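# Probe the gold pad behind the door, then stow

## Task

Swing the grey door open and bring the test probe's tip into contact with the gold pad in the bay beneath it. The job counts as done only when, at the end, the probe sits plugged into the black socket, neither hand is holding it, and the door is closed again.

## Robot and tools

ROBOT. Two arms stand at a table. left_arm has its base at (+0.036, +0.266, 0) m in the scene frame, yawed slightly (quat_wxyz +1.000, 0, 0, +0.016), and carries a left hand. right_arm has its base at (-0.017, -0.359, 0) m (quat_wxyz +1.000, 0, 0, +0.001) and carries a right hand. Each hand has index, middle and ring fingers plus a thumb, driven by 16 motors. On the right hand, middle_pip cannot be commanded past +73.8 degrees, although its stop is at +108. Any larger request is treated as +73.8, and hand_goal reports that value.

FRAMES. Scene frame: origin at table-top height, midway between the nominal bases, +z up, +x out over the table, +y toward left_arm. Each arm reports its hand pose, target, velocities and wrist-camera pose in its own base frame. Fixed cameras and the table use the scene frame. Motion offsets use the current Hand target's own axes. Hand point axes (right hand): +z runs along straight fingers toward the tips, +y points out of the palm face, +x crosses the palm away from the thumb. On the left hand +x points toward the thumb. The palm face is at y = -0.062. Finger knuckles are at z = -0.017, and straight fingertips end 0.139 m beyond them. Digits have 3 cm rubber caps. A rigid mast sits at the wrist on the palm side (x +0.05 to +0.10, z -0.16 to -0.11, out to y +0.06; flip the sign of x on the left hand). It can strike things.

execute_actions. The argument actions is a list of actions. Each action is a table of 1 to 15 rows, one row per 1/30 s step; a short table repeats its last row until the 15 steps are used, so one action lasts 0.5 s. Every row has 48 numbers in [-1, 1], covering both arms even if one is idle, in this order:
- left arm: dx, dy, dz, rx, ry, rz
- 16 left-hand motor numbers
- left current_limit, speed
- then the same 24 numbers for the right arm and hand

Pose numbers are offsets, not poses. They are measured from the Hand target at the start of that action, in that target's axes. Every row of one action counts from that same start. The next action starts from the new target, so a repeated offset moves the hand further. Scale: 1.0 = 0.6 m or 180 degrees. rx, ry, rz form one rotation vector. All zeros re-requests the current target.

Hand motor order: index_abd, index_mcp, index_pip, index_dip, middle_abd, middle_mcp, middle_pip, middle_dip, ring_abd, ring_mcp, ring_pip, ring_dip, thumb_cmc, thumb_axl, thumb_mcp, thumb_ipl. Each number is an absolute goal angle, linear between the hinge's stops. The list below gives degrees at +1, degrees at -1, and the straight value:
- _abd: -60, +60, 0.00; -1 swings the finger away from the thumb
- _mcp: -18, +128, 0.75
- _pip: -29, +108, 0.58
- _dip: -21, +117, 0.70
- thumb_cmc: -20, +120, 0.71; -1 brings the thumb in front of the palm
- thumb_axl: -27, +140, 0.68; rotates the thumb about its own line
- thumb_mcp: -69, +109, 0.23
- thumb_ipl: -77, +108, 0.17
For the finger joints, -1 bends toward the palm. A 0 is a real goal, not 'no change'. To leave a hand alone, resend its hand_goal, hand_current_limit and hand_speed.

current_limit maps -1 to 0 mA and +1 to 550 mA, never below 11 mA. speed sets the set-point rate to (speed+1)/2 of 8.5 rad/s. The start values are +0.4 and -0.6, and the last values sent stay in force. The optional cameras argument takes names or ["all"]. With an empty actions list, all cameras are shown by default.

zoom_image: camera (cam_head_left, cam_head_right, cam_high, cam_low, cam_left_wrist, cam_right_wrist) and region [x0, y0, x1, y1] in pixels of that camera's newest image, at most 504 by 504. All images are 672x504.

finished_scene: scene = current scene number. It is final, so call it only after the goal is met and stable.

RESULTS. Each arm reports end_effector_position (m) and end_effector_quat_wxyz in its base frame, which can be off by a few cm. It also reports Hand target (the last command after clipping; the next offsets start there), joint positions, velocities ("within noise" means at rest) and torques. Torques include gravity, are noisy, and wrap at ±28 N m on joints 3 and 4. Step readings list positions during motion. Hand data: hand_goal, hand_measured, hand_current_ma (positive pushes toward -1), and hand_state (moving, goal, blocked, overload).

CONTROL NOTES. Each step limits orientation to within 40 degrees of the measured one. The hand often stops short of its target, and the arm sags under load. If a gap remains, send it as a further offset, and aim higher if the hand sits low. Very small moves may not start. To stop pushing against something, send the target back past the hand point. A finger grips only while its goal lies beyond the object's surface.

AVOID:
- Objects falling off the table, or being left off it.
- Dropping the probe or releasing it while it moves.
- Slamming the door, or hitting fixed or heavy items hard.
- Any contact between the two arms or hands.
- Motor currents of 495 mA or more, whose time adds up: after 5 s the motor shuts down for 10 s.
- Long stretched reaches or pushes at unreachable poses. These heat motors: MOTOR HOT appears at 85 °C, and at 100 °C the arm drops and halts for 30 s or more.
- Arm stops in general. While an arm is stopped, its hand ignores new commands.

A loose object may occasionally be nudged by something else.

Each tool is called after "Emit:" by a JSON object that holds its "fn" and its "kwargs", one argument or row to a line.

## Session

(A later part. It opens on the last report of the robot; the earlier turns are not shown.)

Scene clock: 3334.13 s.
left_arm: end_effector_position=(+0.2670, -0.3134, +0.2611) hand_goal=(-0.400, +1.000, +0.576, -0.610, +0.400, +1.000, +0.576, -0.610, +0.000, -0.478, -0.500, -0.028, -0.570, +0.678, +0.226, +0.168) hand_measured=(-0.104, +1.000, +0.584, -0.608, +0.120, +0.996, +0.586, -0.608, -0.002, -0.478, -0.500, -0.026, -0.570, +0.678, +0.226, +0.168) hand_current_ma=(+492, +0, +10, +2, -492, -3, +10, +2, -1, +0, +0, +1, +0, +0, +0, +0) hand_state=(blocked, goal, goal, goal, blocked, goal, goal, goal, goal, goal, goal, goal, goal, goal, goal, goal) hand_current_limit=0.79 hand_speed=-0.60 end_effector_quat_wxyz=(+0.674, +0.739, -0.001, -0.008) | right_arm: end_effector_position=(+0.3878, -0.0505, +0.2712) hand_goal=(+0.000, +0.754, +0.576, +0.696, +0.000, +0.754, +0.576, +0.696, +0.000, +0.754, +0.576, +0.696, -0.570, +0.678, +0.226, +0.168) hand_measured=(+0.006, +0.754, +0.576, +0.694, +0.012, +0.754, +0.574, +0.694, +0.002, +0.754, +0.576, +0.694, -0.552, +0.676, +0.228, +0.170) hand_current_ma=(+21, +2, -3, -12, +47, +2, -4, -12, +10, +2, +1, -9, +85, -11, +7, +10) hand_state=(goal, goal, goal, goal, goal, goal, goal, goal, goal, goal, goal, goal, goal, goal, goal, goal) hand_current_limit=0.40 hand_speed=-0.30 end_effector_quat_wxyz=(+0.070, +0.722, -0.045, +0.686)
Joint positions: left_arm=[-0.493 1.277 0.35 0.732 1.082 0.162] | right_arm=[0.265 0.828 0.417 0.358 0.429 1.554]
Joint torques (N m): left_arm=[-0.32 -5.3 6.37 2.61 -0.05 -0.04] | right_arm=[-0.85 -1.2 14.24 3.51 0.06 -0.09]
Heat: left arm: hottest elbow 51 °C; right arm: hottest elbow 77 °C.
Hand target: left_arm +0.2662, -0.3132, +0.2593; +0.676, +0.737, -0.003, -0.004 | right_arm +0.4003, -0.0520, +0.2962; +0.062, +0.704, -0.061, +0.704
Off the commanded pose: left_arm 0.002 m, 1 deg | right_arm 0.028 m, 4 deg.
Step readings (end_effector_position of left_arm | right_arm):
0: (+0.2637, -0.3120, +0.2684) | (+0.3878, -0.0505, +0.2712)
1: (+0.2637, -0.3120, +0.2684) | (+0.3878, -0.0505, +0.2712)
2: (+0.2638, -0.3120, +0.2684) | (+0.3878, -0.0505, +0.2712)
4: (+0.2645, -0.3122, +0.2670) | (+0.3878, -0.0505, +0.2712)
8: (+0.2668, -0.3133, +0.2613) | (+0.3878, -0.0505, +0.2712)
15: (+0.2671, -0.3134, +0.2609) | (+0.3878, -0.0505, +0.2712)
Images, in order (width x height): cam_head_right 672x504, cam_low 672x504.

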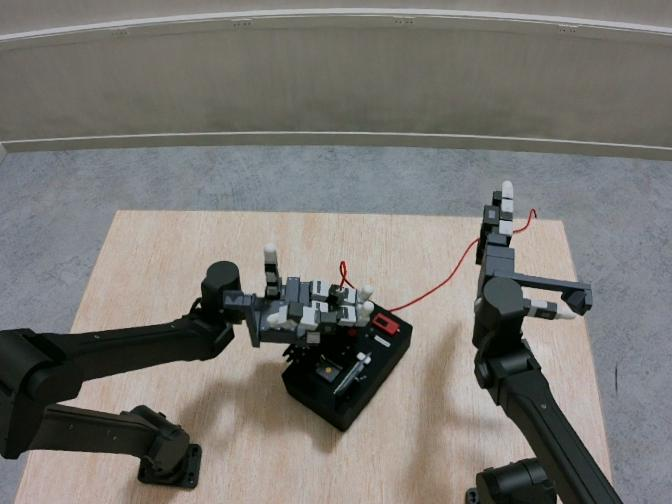

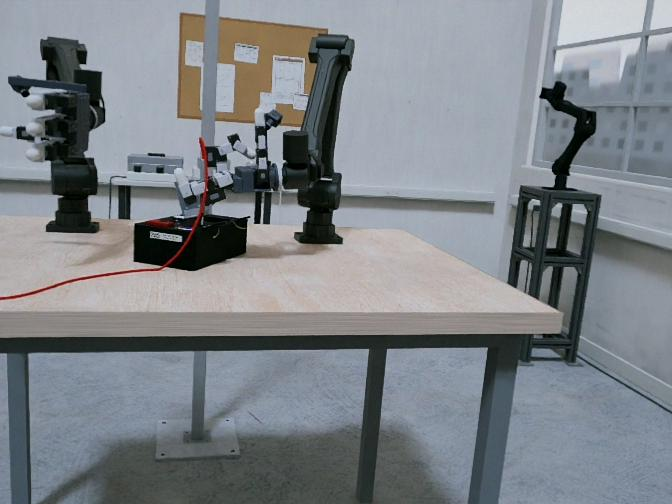

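Emit:
{"fn": "execute_actions", "kwargs": {
  "actions": [
    [[0,-0.02,0.0017,0,0,0,-0.4,1.0,0.576,-0.61,0.4,1.0,0.576,-0.61,0,-0.479,-0.5,-0.029,-0.571,0.678,0.225,0.168,0.79,-0.6,0,0,0,0,0,0,0,0.754,0.576,0.696,0,0.754,0.576,0.696,0,0.754,0.576,0.696,-0.571,0.678,0.225,0.168,0.4,-0.3]]
  ],
  "cameras": ["cam_head_right","cam_low"]
}}

Emit:
{"fn": "zoom_image", "kwargs": {
  "camera": "cam_head_right",
  "region": [332, 314, 356, 338]
}}

Emit:
{"fn": "zoom_image", "kwargs": {
  "camera": "cam_low",
  "region": [187, 204, 217, 234]
}}

Scene clock: 3344.57 s.
left_arm: end_effector_position=(+0.2681, -0.3140, +0.2531) hand_goal=(-0.400, +1.000, +0.576, -0.610, +0.400, +1.000, +0.576, -0.610, +0.000, -0.478, -0.500, -0.028, -0.570, +0.678, +0.226, +0.168) hand_measured=(-0.104, +1.000, +0.586, -0.608, +0.120, +0.994, +0.586, -0.608, -0.002, -0.478, -0.500, -0.026, -0.570, +0.678, +0.226, +0.168) hand_current_ma=(+492, +0, +12, +2, -492, -5, +10, +2, -1, +0, +0, +1, +0, +0, +0, +0) hand_state=(blocked, goal, goal, goal, blocked, goal, goal, goal, goal, goal, goal, goal, goal, goal, goal, goal) hand_current_limit=0.79 hand_speed=-0.60 end_effector_quat_wxyz=(+0.676, +0.737, -0.004, -0.004) | right_arm: end_effector_position=(+0.3878, -0.0505, +0.2712) hand_goal=(+0.000, +0.754, +0.576, +0.696, +0.000, +0.754, +0.576, +0.696, +0.000, +0.754, +0.576, +0.696, -0.570, +0.678, +0.226, +0.168) hand_measured=(+0.006, +0.754, +0.576, +0.694, +0.012, +0.754, +0.574, +0.694, +0.002, +0.754, +0.576, +0.694, -0.552, +0.676, +0.228, +0.170) hand_current_ma=(+21, +2, -3, -12, +47, +2, -4, -12, +10, +2, +1, -9, +85, -11, +7, +10) hand_state=(goal, goal, goal, goal, goal, goal, goal, goal, goal, goal, goal, goal, goal, goal, goal, goal) hand_current_limit=0.40 hand_speed=-0.30 end_effector_quat_wxyz=(+0.070, +0.722, -0.045, +0.686)
Joint positions: left_arm=[-0.493 1.325 0.345 0.795 1.082 0.163] | right_arm=[0.265 0.828 0.417 0.358 0.429 1.554]
Joint torques (N m): left_arm=[-0.32 -5.66 5.39 2.43 -0.06 -0.04] | right_arm=[-0.91 -1.67 14.17 3.44 -0.01 -0.05]
Heat: left arm: hottest elbow 51 °C; right arm: hottest elbow 78 °C.
Hand target: left_arm +0.2662, -0.3132, +0.2474; +0.676, +0.737, -0.003, -0.004 | right_arm +0.4003, -0.0520, +0.2962; +0.062, +0.704, -0.061, +0.704
Off the commanded pose: left_arm 0.006 m, 0 deg | right_arm 0.028 m, 4 deg.
Step readings (end_effector_position of left_arm | right_arm):
0: (+0.2670, -0.3134, +0.2612) | (+0.3878, -0.0505, +0.2712)
1: (+0.2670, -0.3134, +0.2613) | (+0.3878, -0.0505, +0.2712)
2: (+0.2670, -0.3134, +0.2613) | (+0.3878, -0.0505, +0.2712)
4: (+0.2675, -0.3137, +0.2600) | (+0.3878, -0.0505, +0.2712)
8: (+0.2680, -0.3140, +0.2530) | (+0.3878, -0.0505, +0.2712)
15: (+0.2680, -0.3140, +0.2531) | (+0.3878, -0.0505, +0.2712)
Images, in order (width x height): cam_head_right 672x504, cam_low 672x504.

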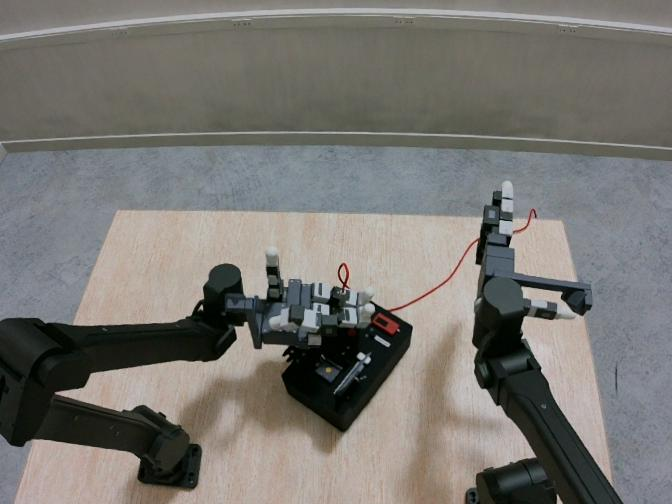

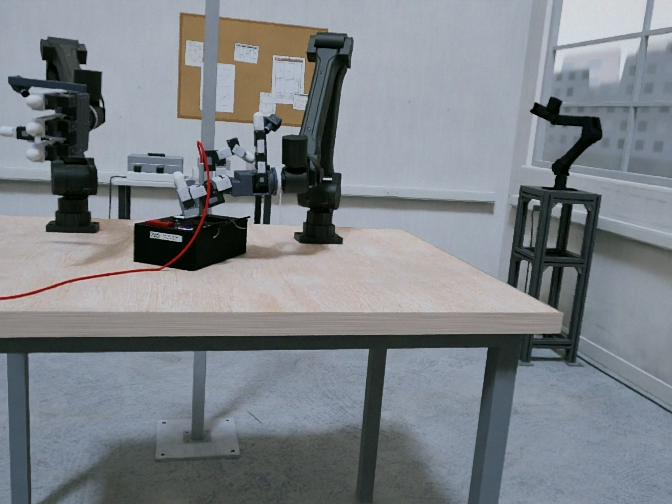

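Scaled by 21.000 from the camera's 672x504 image, which has a finer 960x720 frame.

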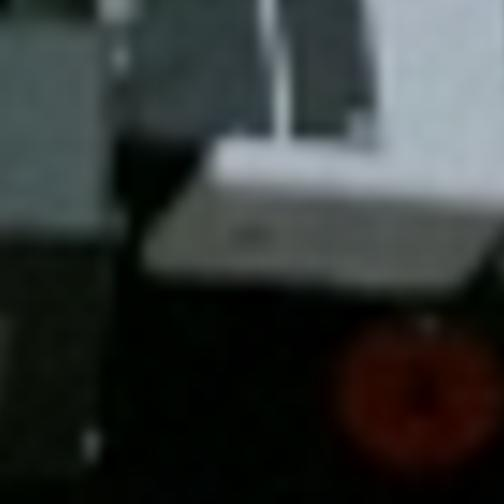

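Scaled by 16.800 from the camera's 672x504 image, which has a finer 960x720 frame.

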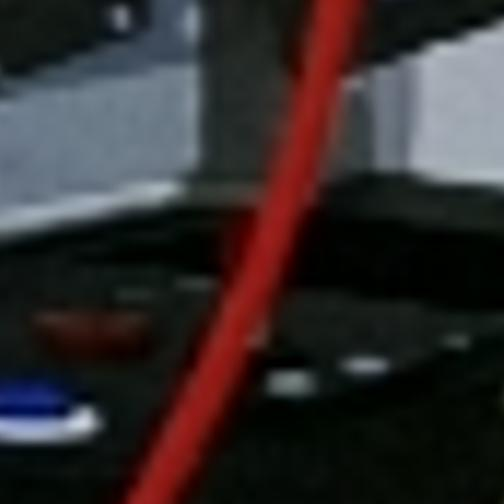

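Emit:
{"fn": "execute_actions", "kwargs": {
  "actions": [
    [[0,-0.02,0.0017,0,0,0,-0.4,1.0,0.576,-0.61,0.4,1.0,0.576,-0.61,0,-0.479,-0.5,-0.029,-0.571,0.678,0.225,0.168,0.79,-0.6,0,0,0,0,0,0,0,0.754,0.576,0.696,0,0.754,0.576,0.696,0,0.754,0.576,0.696,-0.571,0.678,0.225,0.168,0.4,-0.3]]
  ],
  "cameras": ["cam_head_right","cam_head_left","cam_low"]
}}

Emit:
{"fn": "zoom_image", "kwargs": {
  "camera": "cam_low",
  "region": [180, 180, 230, 230]
}}

Emit:
{"fn": "zoom_image", "kwargs": {
  "camera": "cam_head_right",
  "region": [315, 280, 375, 340]
}}

Scene clock: 3351.70 s.
left_arm: end_effector_position=(+0.2659, -0.3132, +0.2488) hand_goal=(-0.400, +1.000, +0.576, -0.610, +0.400, +1.000, +0.576, -0.610, +0.000, -0.478, -0.500, -0.028, -0.570, +0.678, +0.226, +0.168) hand_measured=(-0.108, +1.000, +0.588, -0.608, +0.120, +0.990, +0.586, -0.608, -0.002, -0.478, -0.500, -0.026, -0.570, +0.678, +0.226, +0.168) hand_current_ma=(+492, +0, +13, +2, -492, -11, +12, +2, -1, +0, +0, +1, +0, +0, +0, +0) hand_state=(blocked, goal, goal, goal, blocked, goal, goal, goal, goal, goal, goal, goal, goal, goal, goal, goal) hand_current_limit=0.79 hand_speed=-0.60 end_effector_quat_wxyz=(+0.681, +0.732, -0.014, +0.004) | right_arm: end_effector_position=(+0.3878, -0.0505, +0.2712) hand_goal=(+0.000, +0.754, +0.576, +0.696, +0.000, +0.754, +0.576, +0.696, +0.000, +0.754, +0.576, +0.696, -0.570, +0.678, +0.226, +0.168) hand_measured=(+0.006, +0.754, +0.576, +0.694, +0.012, +0.754, +0.574, +0.694, +0.002, +0.754, +0.576, +0.694, -0.552, +0.676, +0.228, +0.170) hand_current_ma=(+21, +2, -3, -12, +47, +2, -4, -12, +10, +2, +1, -9, +85, -11, +7, +10) hand_state=(goal, goal, goal, goal, goal, goal, goal, goal, goal, goal, goal, goal, goal, goal, goal, goal) hand_current_limit=0.40 hand_speed=-0.30 end_effector_quat_wxyz=(+0.070, +0.722, -0.045, +0.686)
Joint positions: left_arm=[-0.493 1.367 0.337 0.874 1.086 0.163] | right_arm=[0.265 0.828 0.417 0.358 0.429 1.554]
Joint torques (N m): left_arm=[-0.32 -4.6 4.81 1.87 -0.25 -0.05] | right_arm=[-1.38 -1.26 14.05 3.47 0.05 -0.05]
Heat: left arm: hottest elbow 50 °C; right arm: hottest elbow 78 °C.
Hand target: left_arm +0.2661, -0.3132, +0.2353; +0.676, +0.737, -0.003, -0.004 | right_arm +0.4003, -0.0520, +0.2962; +0.062, +0.704, -0.061, +0.704
Off the commanded pose: left_arm 0.013 m, 2 deg | right_arm 0.028 m, 4 deg.
Step readings (end_effector_position of left_arm | right_arm):
0: (+0.2681, -0.3140, +0.2531) | (+0.3878, -0.0505, +0.2712)
1: (+0.2679, -0.3139, +0.2528) | (+0.3878, -0.0505, +0.2712)
2: (+0.2675, -0.3137, +0.2528) | (+0.3878, -0.0505, +0.2712)
4: (+0.2668, -0.3135, +0.2522) | (+0.3878, -0.0505, +0.2712)
8: (+0.2669, -0.3137, +0.2500) | (+0.3878, -0.0505, +0.2712)
15: (+0.2661, -0.3134, +0.2489) | (+0.3878, -0.0505, +0.2712)
Images, in order (width x height): cam_head_left 672x504, cam_head_right 672x504, cam_low 672x504.

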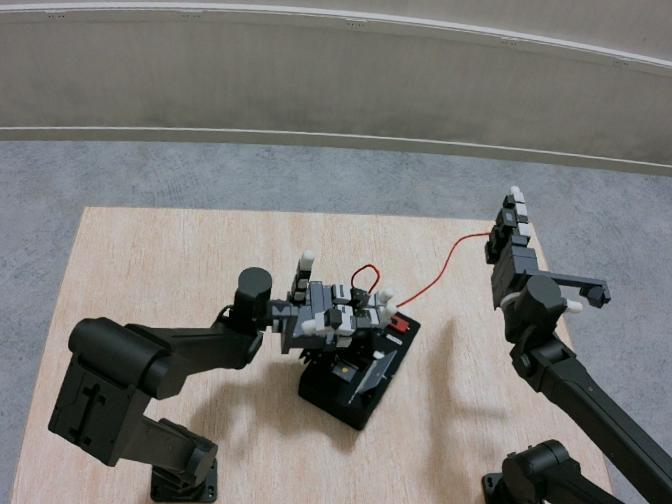

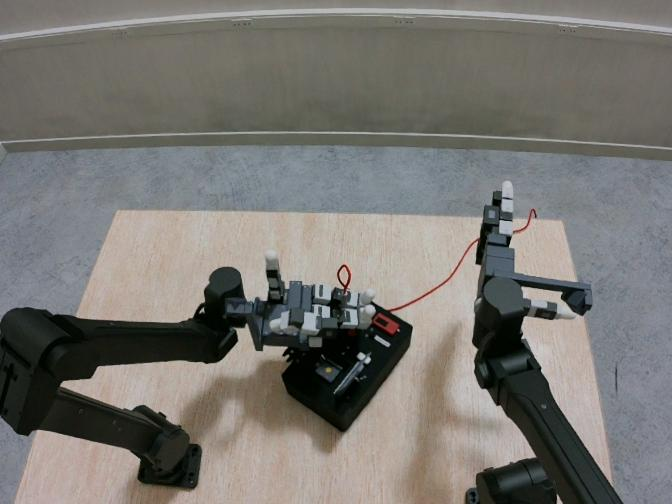

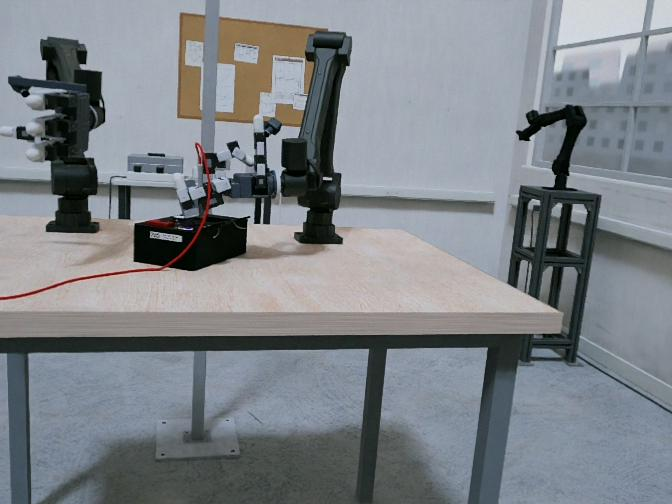

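Scaled by 10.080 from the camera's 672x504 image, which has a finer 960x720 frame.

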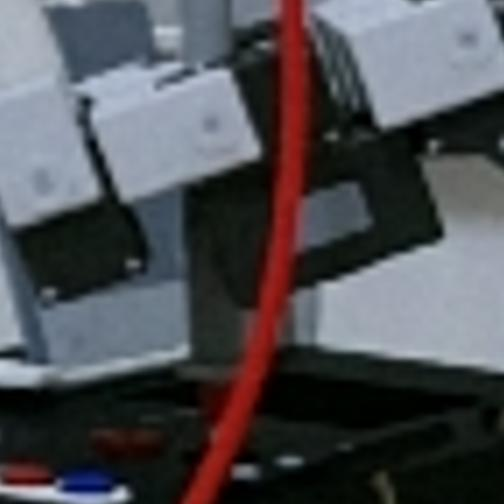

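Scaled by 8.400 from the camera's 672x504 image, which has a finer 960x720 frame.

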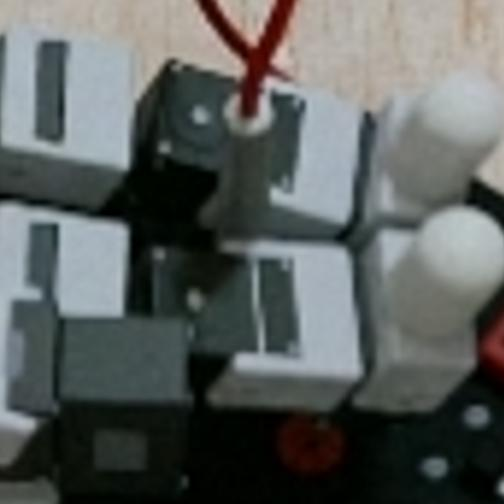

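Emit:
{"fn": "execute_actions", "kwargs": {
  "actions": [
    [[0,-0.02,0.0017,0,0,0,-0.4,1.0,0.576,-0.61,0.4,1.0,0.576,-0.61,0,-0.479,-0.5,-0.029,-0.571,0.678,0.225,0.168,0.79,-0.6,0,0,0,0,0,0,0,0.754,0.576,0.696,0,0.754,0.576,0.696,0,0.754,0.576,0.696,-0.571,0.678,0.225,0.168,0.4,-0.3]]
  ],
  "cameras": ["cam_head_right","cam_head_left","cam_low"]
}}

Emit:
{"fn": "zoom_image", "kwargs": {
  "camera": "cam_low",
  "region": [180, 180, 230, 230]
}}

Emit:
{"fn": "zoom_image", "kwargs": {
  "camera": "cam_head_right",
  "region": [315, 280, 375, 340]
}}

Scene clock: 3358.33 s.
left_arm: end_effector_position=(+0.2641, -0.3129, +0.2426) hand_goal=(-0.400, +1.000, +0.576, -0.610, +0.400, +1.000, +0.576, -0.610, +0.000, -0.478, -0.500, -0.028, -0.570, +0.678, +0.226, +0.168) hand_measured=(-0.114, +1.000, +0.588, -0.608, +0.120, +0.986, +0.588, -0.608, -0.002, -0.478, -0.500, -0.026, -0.570, +0.678, +0.226, +0.168) hand_current_ma=(+492, +0, +13, +2, -492, -21, +15, +2, -1, +0, +0, +1, +0, +0, +0, +0) hand_state=(blocked, goal, goal, goal, blocked, goal, goal, goal, goal, goal, goal, goal, goal, goal, goal, goal) hand_current_limit=0.79 hand_speed=-0.60 end_effector_quat_wxyz=(+0.685, +0.728, -0.023, +0.009) | right_arm: end_effector_position=(+0.3878, -0.0505, +0.2712) hand_goal=(+0.000, +0.754, +0.576, +0.696, +0.000, +0.754, +0.576, +0.696, +0.000, +0.754, +0.576, +0.696, -0.570, +0.678, +0.226, +0.168) hand_measured=(+0.006, +0.754, +0.576, +0.694, +0.012, +0.754, +0.574, +0.694, +0.002, +0.754, +0.576, +0.694, -0.552, +0.676, +0.228, +0.170) hand_current_ma=(+21, +2, -3, -12, +47, +2, -4, -12, +10, +2, +1, -9, +85, -11, +7, +10) hand_state=(goal, goal, goal, goal, goal, goal, goal, goal, goal, goal, goal, goal, goal, goal, goal, goal) hand_current_limit=0.40 hand_speed=-0.30 end_effector_quat_wxyz=(+0.070, +0.722, -0.045, +0.686)
Joint positions: left_arm=[-0.493 1.414 0.331 0.949 1.092 0.163] | right_arm=[0.265 0.828 0.417 0.358 0.429 1.554]
Joint torques (N m): left_arm=[-0.32 -4.13 4.18 1.5 -0.5 -0.05] | right_arm=[-0.97 -1.49 14.22 3.43 0.02 -0.06]
Heat: left arm: hottest elbow 50 °C; right arm: hottest elbow 78 °C.
Hand target: left_arm +0.2661, -0.3131, +0.2232; +0.676, +0.737, -0.003, -0.004 | right_arm +0.4003, -0.0520, +0.2962; +0.062, +0.704, -0.061, +0.704
Off the commanded pose: left_arm 0.019 m, 3 deg | right_arm 0.028 m, 4 deg.
Step readings (end_effector_position of left_arm | right_arm):
0: (+0.2658, -0.3132, +0.2488) | (+0.3878, -0.0505, +0.2712)
1: (+0.2659, -0.3132, +0.2487) | (+0.3878, -0.0505, +0.2712)
2: (+0.2657, -0.3132, +0.2485) | (+0.3878, -0.0505, +0.2712)
4: (+0.2653, -0.3131, +0.2470) | (+0.3878, -0.0505, +0.2712)
8: (+0.2656, -0.3134, +0.2427) | (+0.3878, -0.0505, +0.2712)
15: (+0.2649, -0.3134, +0.2427) | (+0.3878, -0.0505, +0.2712)
Images, in order (width x height): cam_head_left 672x504, cam_head_right 672x504, cam_low 672x504.

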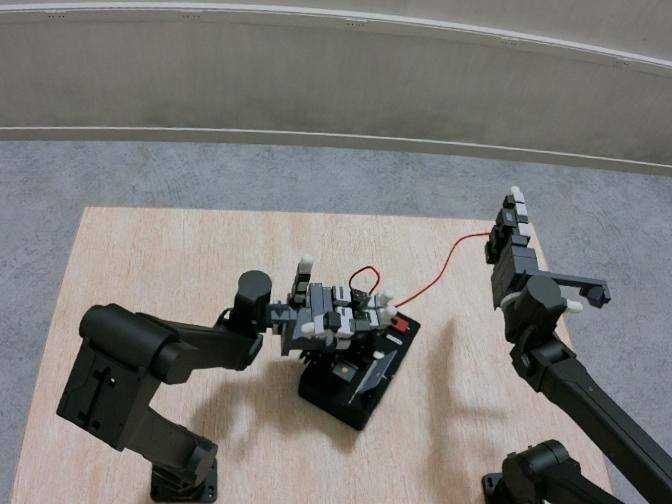

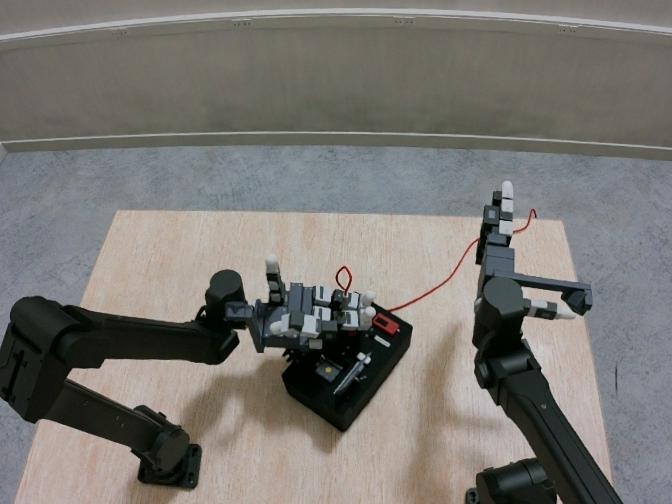

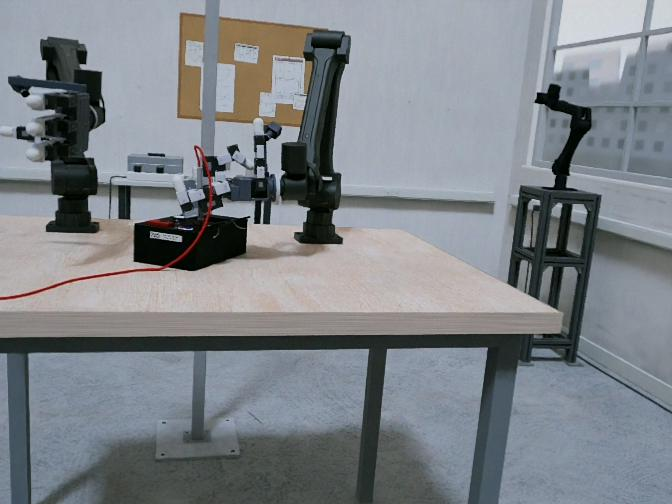

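Scaled by 10.080 from the camera's 672x504 image, which has a finer 960x720 frame.

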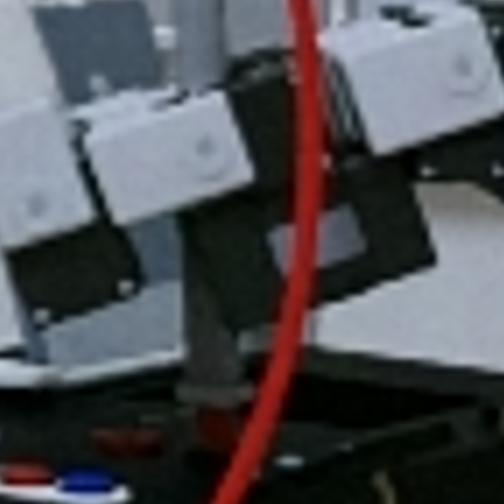

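Scaled by 8.400 from the camera's 672x504 image, which has a finer 960x720 frame.

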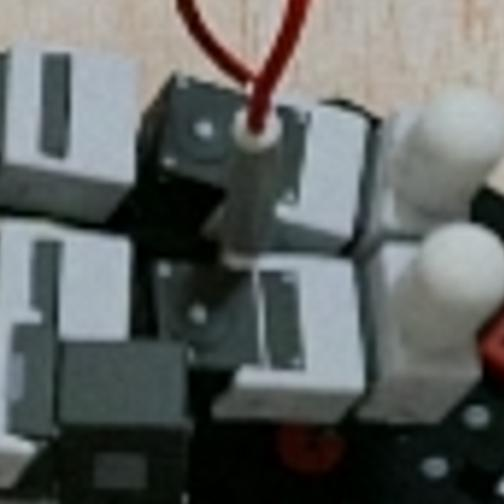

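Emit:
{"fn": "zoom_image", "kwargs": {
  "camera": "cam_head_left",
  "region": [345, 275, 395, 325]
}}

Emit:
{"fn": "zoom_image", "kwargs": {
  "camera": "cam_low",
  "region": [190, 210, 215, 235]
}}

Emit:
{"fn": "zoom_image", "kwargs": {
  "camera": "cam_low",
  "region": [180, 150, 230, 200]
}}

Scaled by 10.080 from the camera's 672x504 image, which has a finer 960x720 frame.

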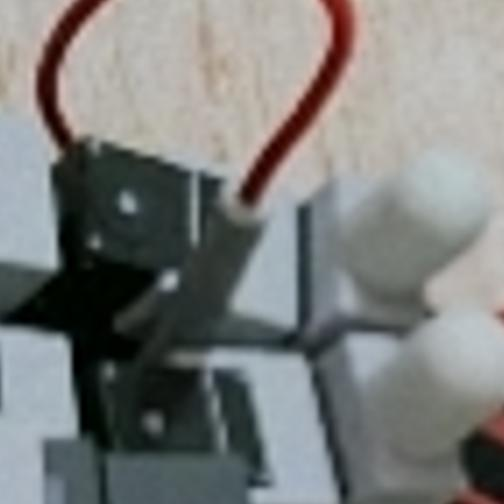

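Scaled by 20.160 from the camera's 672x504 image, which has a finer 960x720 frame.

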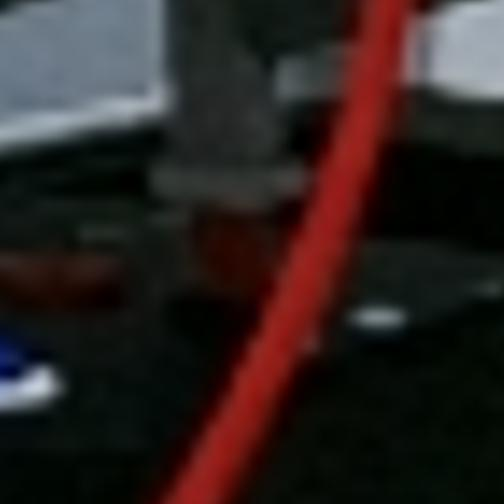

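Scaled by 10.080 from the camera's 672x504 image, which has a finer 960x720 frame.

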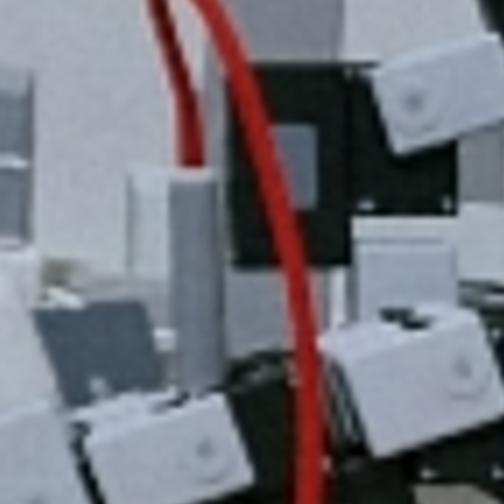

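Emit:
{"fn": "execute_actions", "kwargs": {
  "actions": [
    [[0,0.026,-0.0017,0,0,0,-0.4,1.0,0.576,-0.61,0.4,1.0,0.576,-0.61,0,-0.479,-0.5,-0.029,-0.571,0.678,0.225,0.168,0.79,-0.6,0,0,0,0,0,0,0,0.754,0.576,0.696,0,0.754,0.576,0.696,0,0.754,0.576,0.696,-0.571,0.678,0.225,0.168,0.4,-0.3]],
    [[0,0,0,0,0,0,0.13,1.0,0.576,-0.61,-0.13,1.0,0.576,-0.61,0,-0.479,-0.5,-0.029,-0.571,0.678,0.225,0.168,0.6,-0.8,0,0,0,0,0,0,0,0.754,0.576,0.696,0,0.754,0.576,0.696,0,0.754,0.576,0.696,-0.571,0.678,0.225,0.168,0.4,-0.3]]
  ],
  "cameras": ["cam_head_right","cam_head_left","cam_low"]
}}

Emit:
{"fn": "zoom_image", "kwargs": {
  "camera": "cam_low",
  "region": [170, 150, 240, 220]
}}

Emit:
{"fn": "zoom_image", "kwargs": {
  "camera": "cam_head_right",
  "region": [305, 270, 385, 350]
}}

Scene clock: 3383.67 s.
left_arm: end_effector_position=(+0.2671, -0.3132, +0.2416) hand_goal=(+0.130, +1.000, +0.576, -0.610, -0.130, +1.000, +0.576, -0.610, +0.000, -0.478, -0.500, -0.028, -0.570, +0.678, +0.226, +0.168) hand_measured=(+0.126, +1.000, +0.582, -0.608, -0.126, +1.000, +0.584, -0.608, -0.002, -0.478, -0.500, -0.026, -0.570, +0.678, +0.226, +0.168) hand_current_ma=(-2, +0, +6, +2, +2, +0, +8, +2, -1, +0, +0, +1, +0, +0, +0, +0) hand_state=(goal, goal, goal, goal, goal, goal, goal, goal, goal, goal, goal, goal, goal, goal, goal, goal) hand_current_limit=0.60 hand_speed=-0.80 end_effector_quat_wxyz=(+0.678, +0.735, -0.006, +0.000) | right_arm: end_effector_position=(+0.3878, -0.0505, +0.2712) hand_goal=(+0.000, +0.754, +0.576, +0.696, +0.000, +0.754, +0.576, +0.696, +0.000, +0.754, +0.576, +0.696, -0.570, +0.678, +0.226, +0.168) hand_measured=(+0.006, +0.754, +0.576, +0.694, +0.012, +0.754, +0.574, +0.694, +0.002, +0.754, +0.576, +0.694, -0.552, +0.676, +0.228, +0.170) hand_current_ma=(+21, +2, -3, -12, +47, +2, -4, -12, +10, +2, +1, -9, +85, -11, +7, +10) hand_state=(goal, goal, goal, goal, goal, goal, goal, goal, goal, goal, goal, goal, goal, goal, goal, goal) hand_current_limit=0.40 hand_speed=-0.30 end_effector_quat_wxyz=(+0.070, +0.722, -0.045, +0.686)
Joint positions: left_arm=[-0.493 1.384 0.331 0.882 1.081 0.16] | right_arm=[0.265 0.828 0.417 0.358 0.429 1.554]
Joint torques (N m): left_arm=[-0.67 -7.18 5.48 1.14 -0.07 -0.04] | right_arm=[-0.97 -1.03 14.15 3.37 0.02 -0.07]
Heat: left arm: hottest elbow 48 °C; right arm: hottest elbow 78 °C.
Hand target: left_arm +0.2661, -0.3135, +0.2388; +0.676, +0.737, -0.003, -0.004 | right_arm +0.4003, -0.0520, +0.2962; +0.062, +0.704, -0.061, +0.704
Off the commanded pose: left_arm 0.003 m, 1 deg | right_arm 0.028 m, 4 deg.
Step readings (end_effector_position of left_arm | right_arm):
0: (+0.2641, -0.3129, +0.2426) | (+0.3878, -0.0505, +0.2712)
1: (+0.2641, -0.3129, +0.2426) | (+0.3878, -0.0505, +0.2712)
2: (+0.2642, -0.3129, +0.2426) | (+0.3878, -0.0505, +0.2712)
4: (+0.2643, -0.3129, +0.2429) | (+0.3878, -0.0505, +0.2712)
8: (+0.2653, -0.3129, +0.2435) | (+0.3878, -0.0505, +0.2712)
15: (+0.2658, -0.3129, +0.2435) | (+0.3878, -0.0505, +0.2712)
16: (+0.2658, -0.3129, +0.2435) | (+0.3878, -0.0505, +0.2712)
17: (+0.2658, -0.3129, +0.2435) | (+0.3878, -0.0505, +0.2712)
19: (+0.2659, -0.3129, +0.2435) | (+0.3878, -0.0505, +0.2712)
23: (+0.2659, -0.3129, +0.2437) | (+0.3878, -0.0505, +0.2712)
30: (+0.2669, -0.3131, +0.2419) | (+0.3878, -0.0505, +0.2712)
Images, in order (width x height): cam_head_left 672x504, cam_head_right 672x504, cam_low 672x504.

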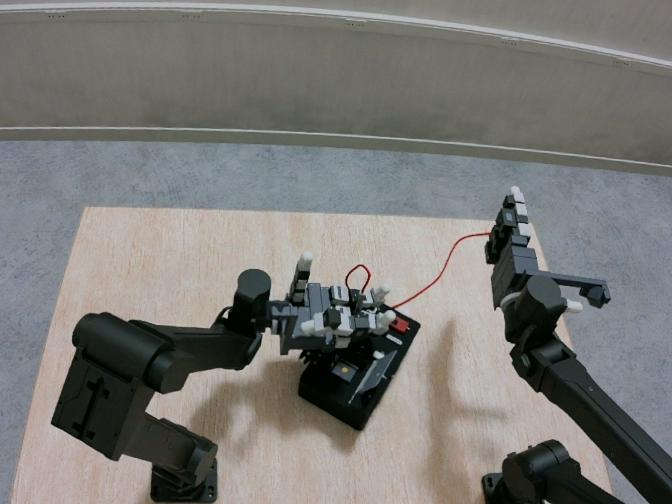

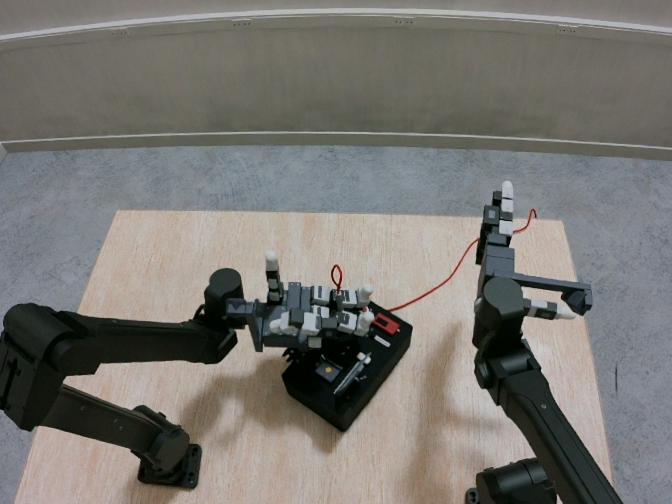

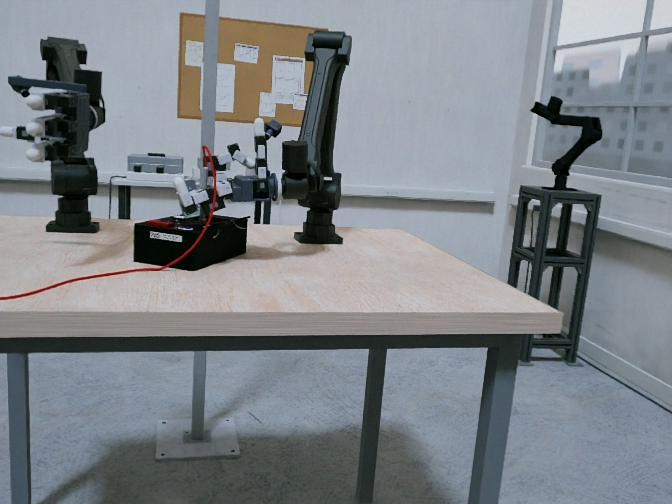

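Scaled by 7.200 from the camera's 672x504 image, which has a finer 960x720 frame.

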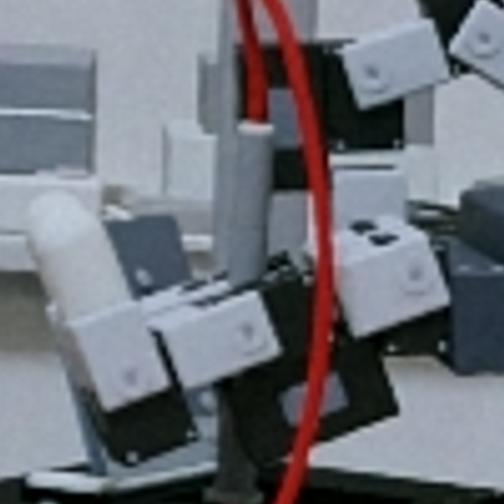

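Scaled by 6.300 from the camera's 672x504 image, which has a finer 960x720 frame.

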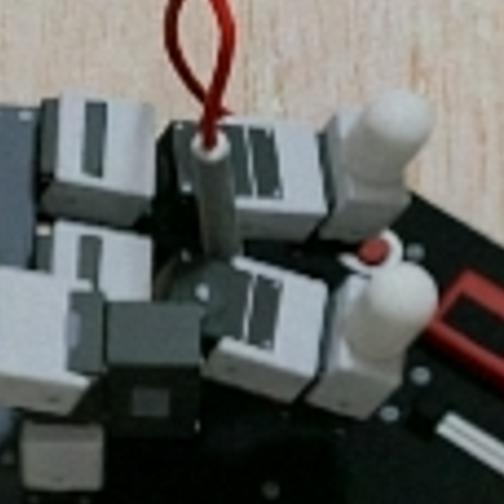

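Emit:
{"fn": "execute_actions", "kwargs": {
  "actions": [
    [[0,0,0,0,0,0,0.13,1.0,0.576,0.696,-0.13,1.0,0.576,0.696,0,-0.479,-0.5,-0.029,-0.571,0.678,0.225,0.168,0.4,-0.5,0,0,0,0,0,0,0,0.754,0.576,0.696,0,0.754,0.576,0.696,0,0.754,0.576,0.696,-0.571,0.678,0.225,0.168,0.4,-0.3]],
    [[0,0,-0.05,0,0,0,0.13,1.0,0.576,0.696,-0.13,1.0,0.576,0.696,0,-0.479,-0.5,-0.029,-0.571,0.678,0.225,0.168,0.4,-0.5,0,0,0,0,0,0,0,0.754,0.576,0.696,0,0.754,0.576,0.696,0,0.754,0.576,0.696,-0.571,0.678,0.225,0.168,0.4,-0.3]]
  ],
  "cameras": ["cam_head_right","cam_head_left","cam_low"]
}}

Emit:
{"fn": "zoom_image", "kwargs": {
  "camera": "cam_head_right",
  "region": [305, 270, 385, 350]
}}

Emit:
{"fn": "zoom_image", "kwargs": {
  "camera": "cam_low",
  "region": [170, 150, 250, 230]
}}

Scene clock: 3398.93 s.
left_arm: end_effector_position=(+0.2670, -0.2876, +0.2409) hand_goal=(+0.130, +1.000, +0.576, +0.696, -0.130, +1.000, +0.576, +0.696, +0.000, -0.478, -0.500, -0.028, -0.570, +0.678, +0.226, +0.168) hand_measured=(+0.128, +1.000, +0.582, +0.694, -0.128, +1.000, +0.584, +0.694, -0.002, -0.478, -0.500, -0.026, -0.570, +0.678, +0.226, +0.168) hand_current_ma=(-2, +0, +6, -2, +1, +0, +7, -2, -1, +0, +0, +1, +0, +0, +0, +0) hand_state=(goal, goal, goal, goal, goal, goal, goal, goal, goal, goal, goal, goal, goal, goal, goal, goal) hand_current_limit=0.40 hand_speed=-0.50 end_effector_quat_wxyz=(+0.677, +0.736, -0.004, -0.008) | right_arm: end_effector_position=(+0.3878, -0.0505, +0.2712) hand_goal=(+0.000, +0.754, +0.576, +0.696, +0.000, +0.754, +0.576, +0.696, +0.000, +0.754, +0.576, +0.696, -0.570, +0.678, +0.226, +0.168) hand_measured=(+0.006, +0.754, +0.576, +0.694, +0.012, +0.754, +0.574, +0.694, +0.002, +0.754, +0.576, +0.694, -0.552, +0.676, +0.228, +0.170) hand_current_ma=(+21, +2, -3, -12, +47, +2, -4, -12, +10, +2, +1, -9, +85, -11, +7, +10) hand_state=(goal, goal, goal, goal, goal, goal, goal, goal, goal, goal, goal, goal, goal, goal, goal, goal) hand_current_limit=0.40 hand_speed=-0.30 end_effector_quat_wxyz=(+0.070, +0.722, -0.045, +0.686)
Joint positions: left_arm=[-0.407 1.337 0.307 0.81 1.173 0.197] | right_arm=[0.265 0.828 0.417 0.358 0.429 1.554]
Joint torques (N m): left_arm=[0.73 -7.47 5.35 1.05 0.2 -0.01] | right_arm=[-1.2 -1.55 14.11 3.4 0.04 -0.05]
Heat: left arm: hottest elbow 48 °C; right arm: hottest elbow 78 °C.
Hand target: left_arm +0.2664, -0.2837, +0.2415; +0.676, +0.737, -0.003, -0.004 | right_arm +0.4003, -0.0520, +0.2962; +0.062, +0.704, -0.061, +0.704
Off the commanded pose: left_arm 0.004 m, 1 deg | right_arm 0.028 m, 4 deg.
Step readings (end_effector_position of left_arm | right_arm):
0: (+0.2671, -0.3132, +0.2416) | (+0.3878, -0.0505, +0.2712)
1: (+0.2671, -0.3132, +0.2416) | (+0.3878, -0.0505, +0.2712)
2: (+0.2671, -0.3132, +0.2416) | (+0.3878, -0.0505, +0.2712)
4: (+0.2671, -0.3132, +0.2416) | (+0.3878, -0.0505, +0.2712)
8: (+0.2671, -0.3132, +0.2416) | (+0.3878, -0.0505, +0.2712)
15: (+0.2671, -0.3132, +0.2416) | (+0.3878, -0.0505, +0.2712)
16: (+0.2668, -0.3132, +0.2417) | (+0.3878, -0.0505, +0.2712)
17: (+0.2658, -0.3125, +0.2417) | (+0.3878, -0.0505, +0.2712)
19: (+0.2636, -0.3072, +0.2410) | (+0.3878, -0.0505, +0.2712)
23: (+0.2660, -0.2930, +0.2404) | (+0.3878, -0.0505, +0.2712)
30: (+0.2677, -0.2874, +0.2418) | (+0.3878, -0.0505, +0.2712)
Images, in order (width x height): cam_head_left 672x504, cam_head_right 672x504, cam_low 672x504.

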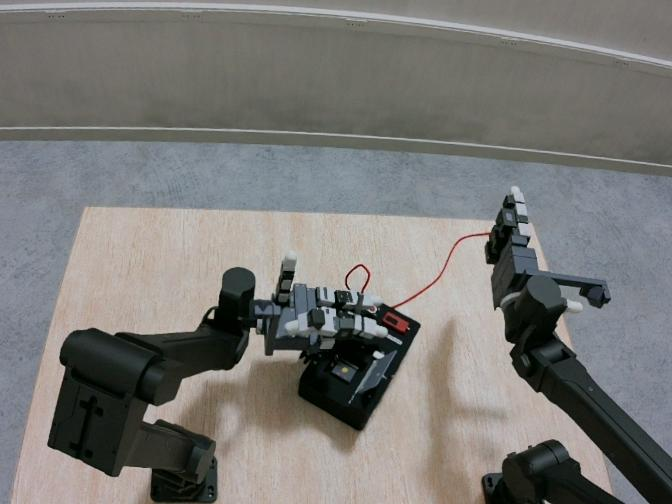

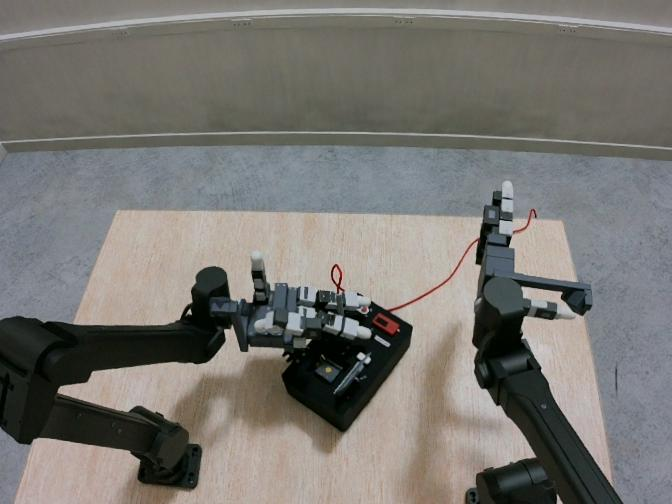

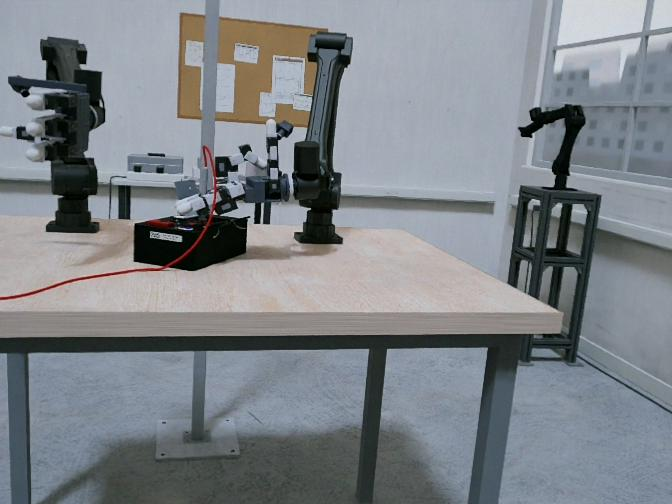

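Scaled by 6.300 from the camera's 672x504 image, which has a finer 960x720 frame.

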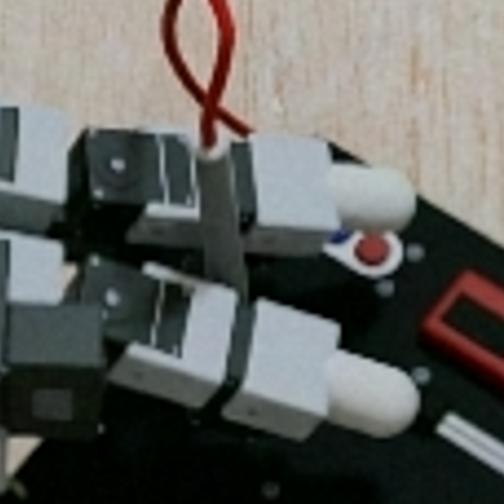

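Scaled by 6.300 from the camera's 672x504 image, which has a finer 960x720 frame.

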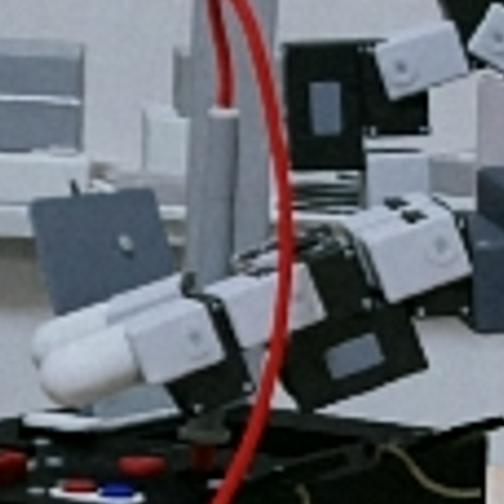

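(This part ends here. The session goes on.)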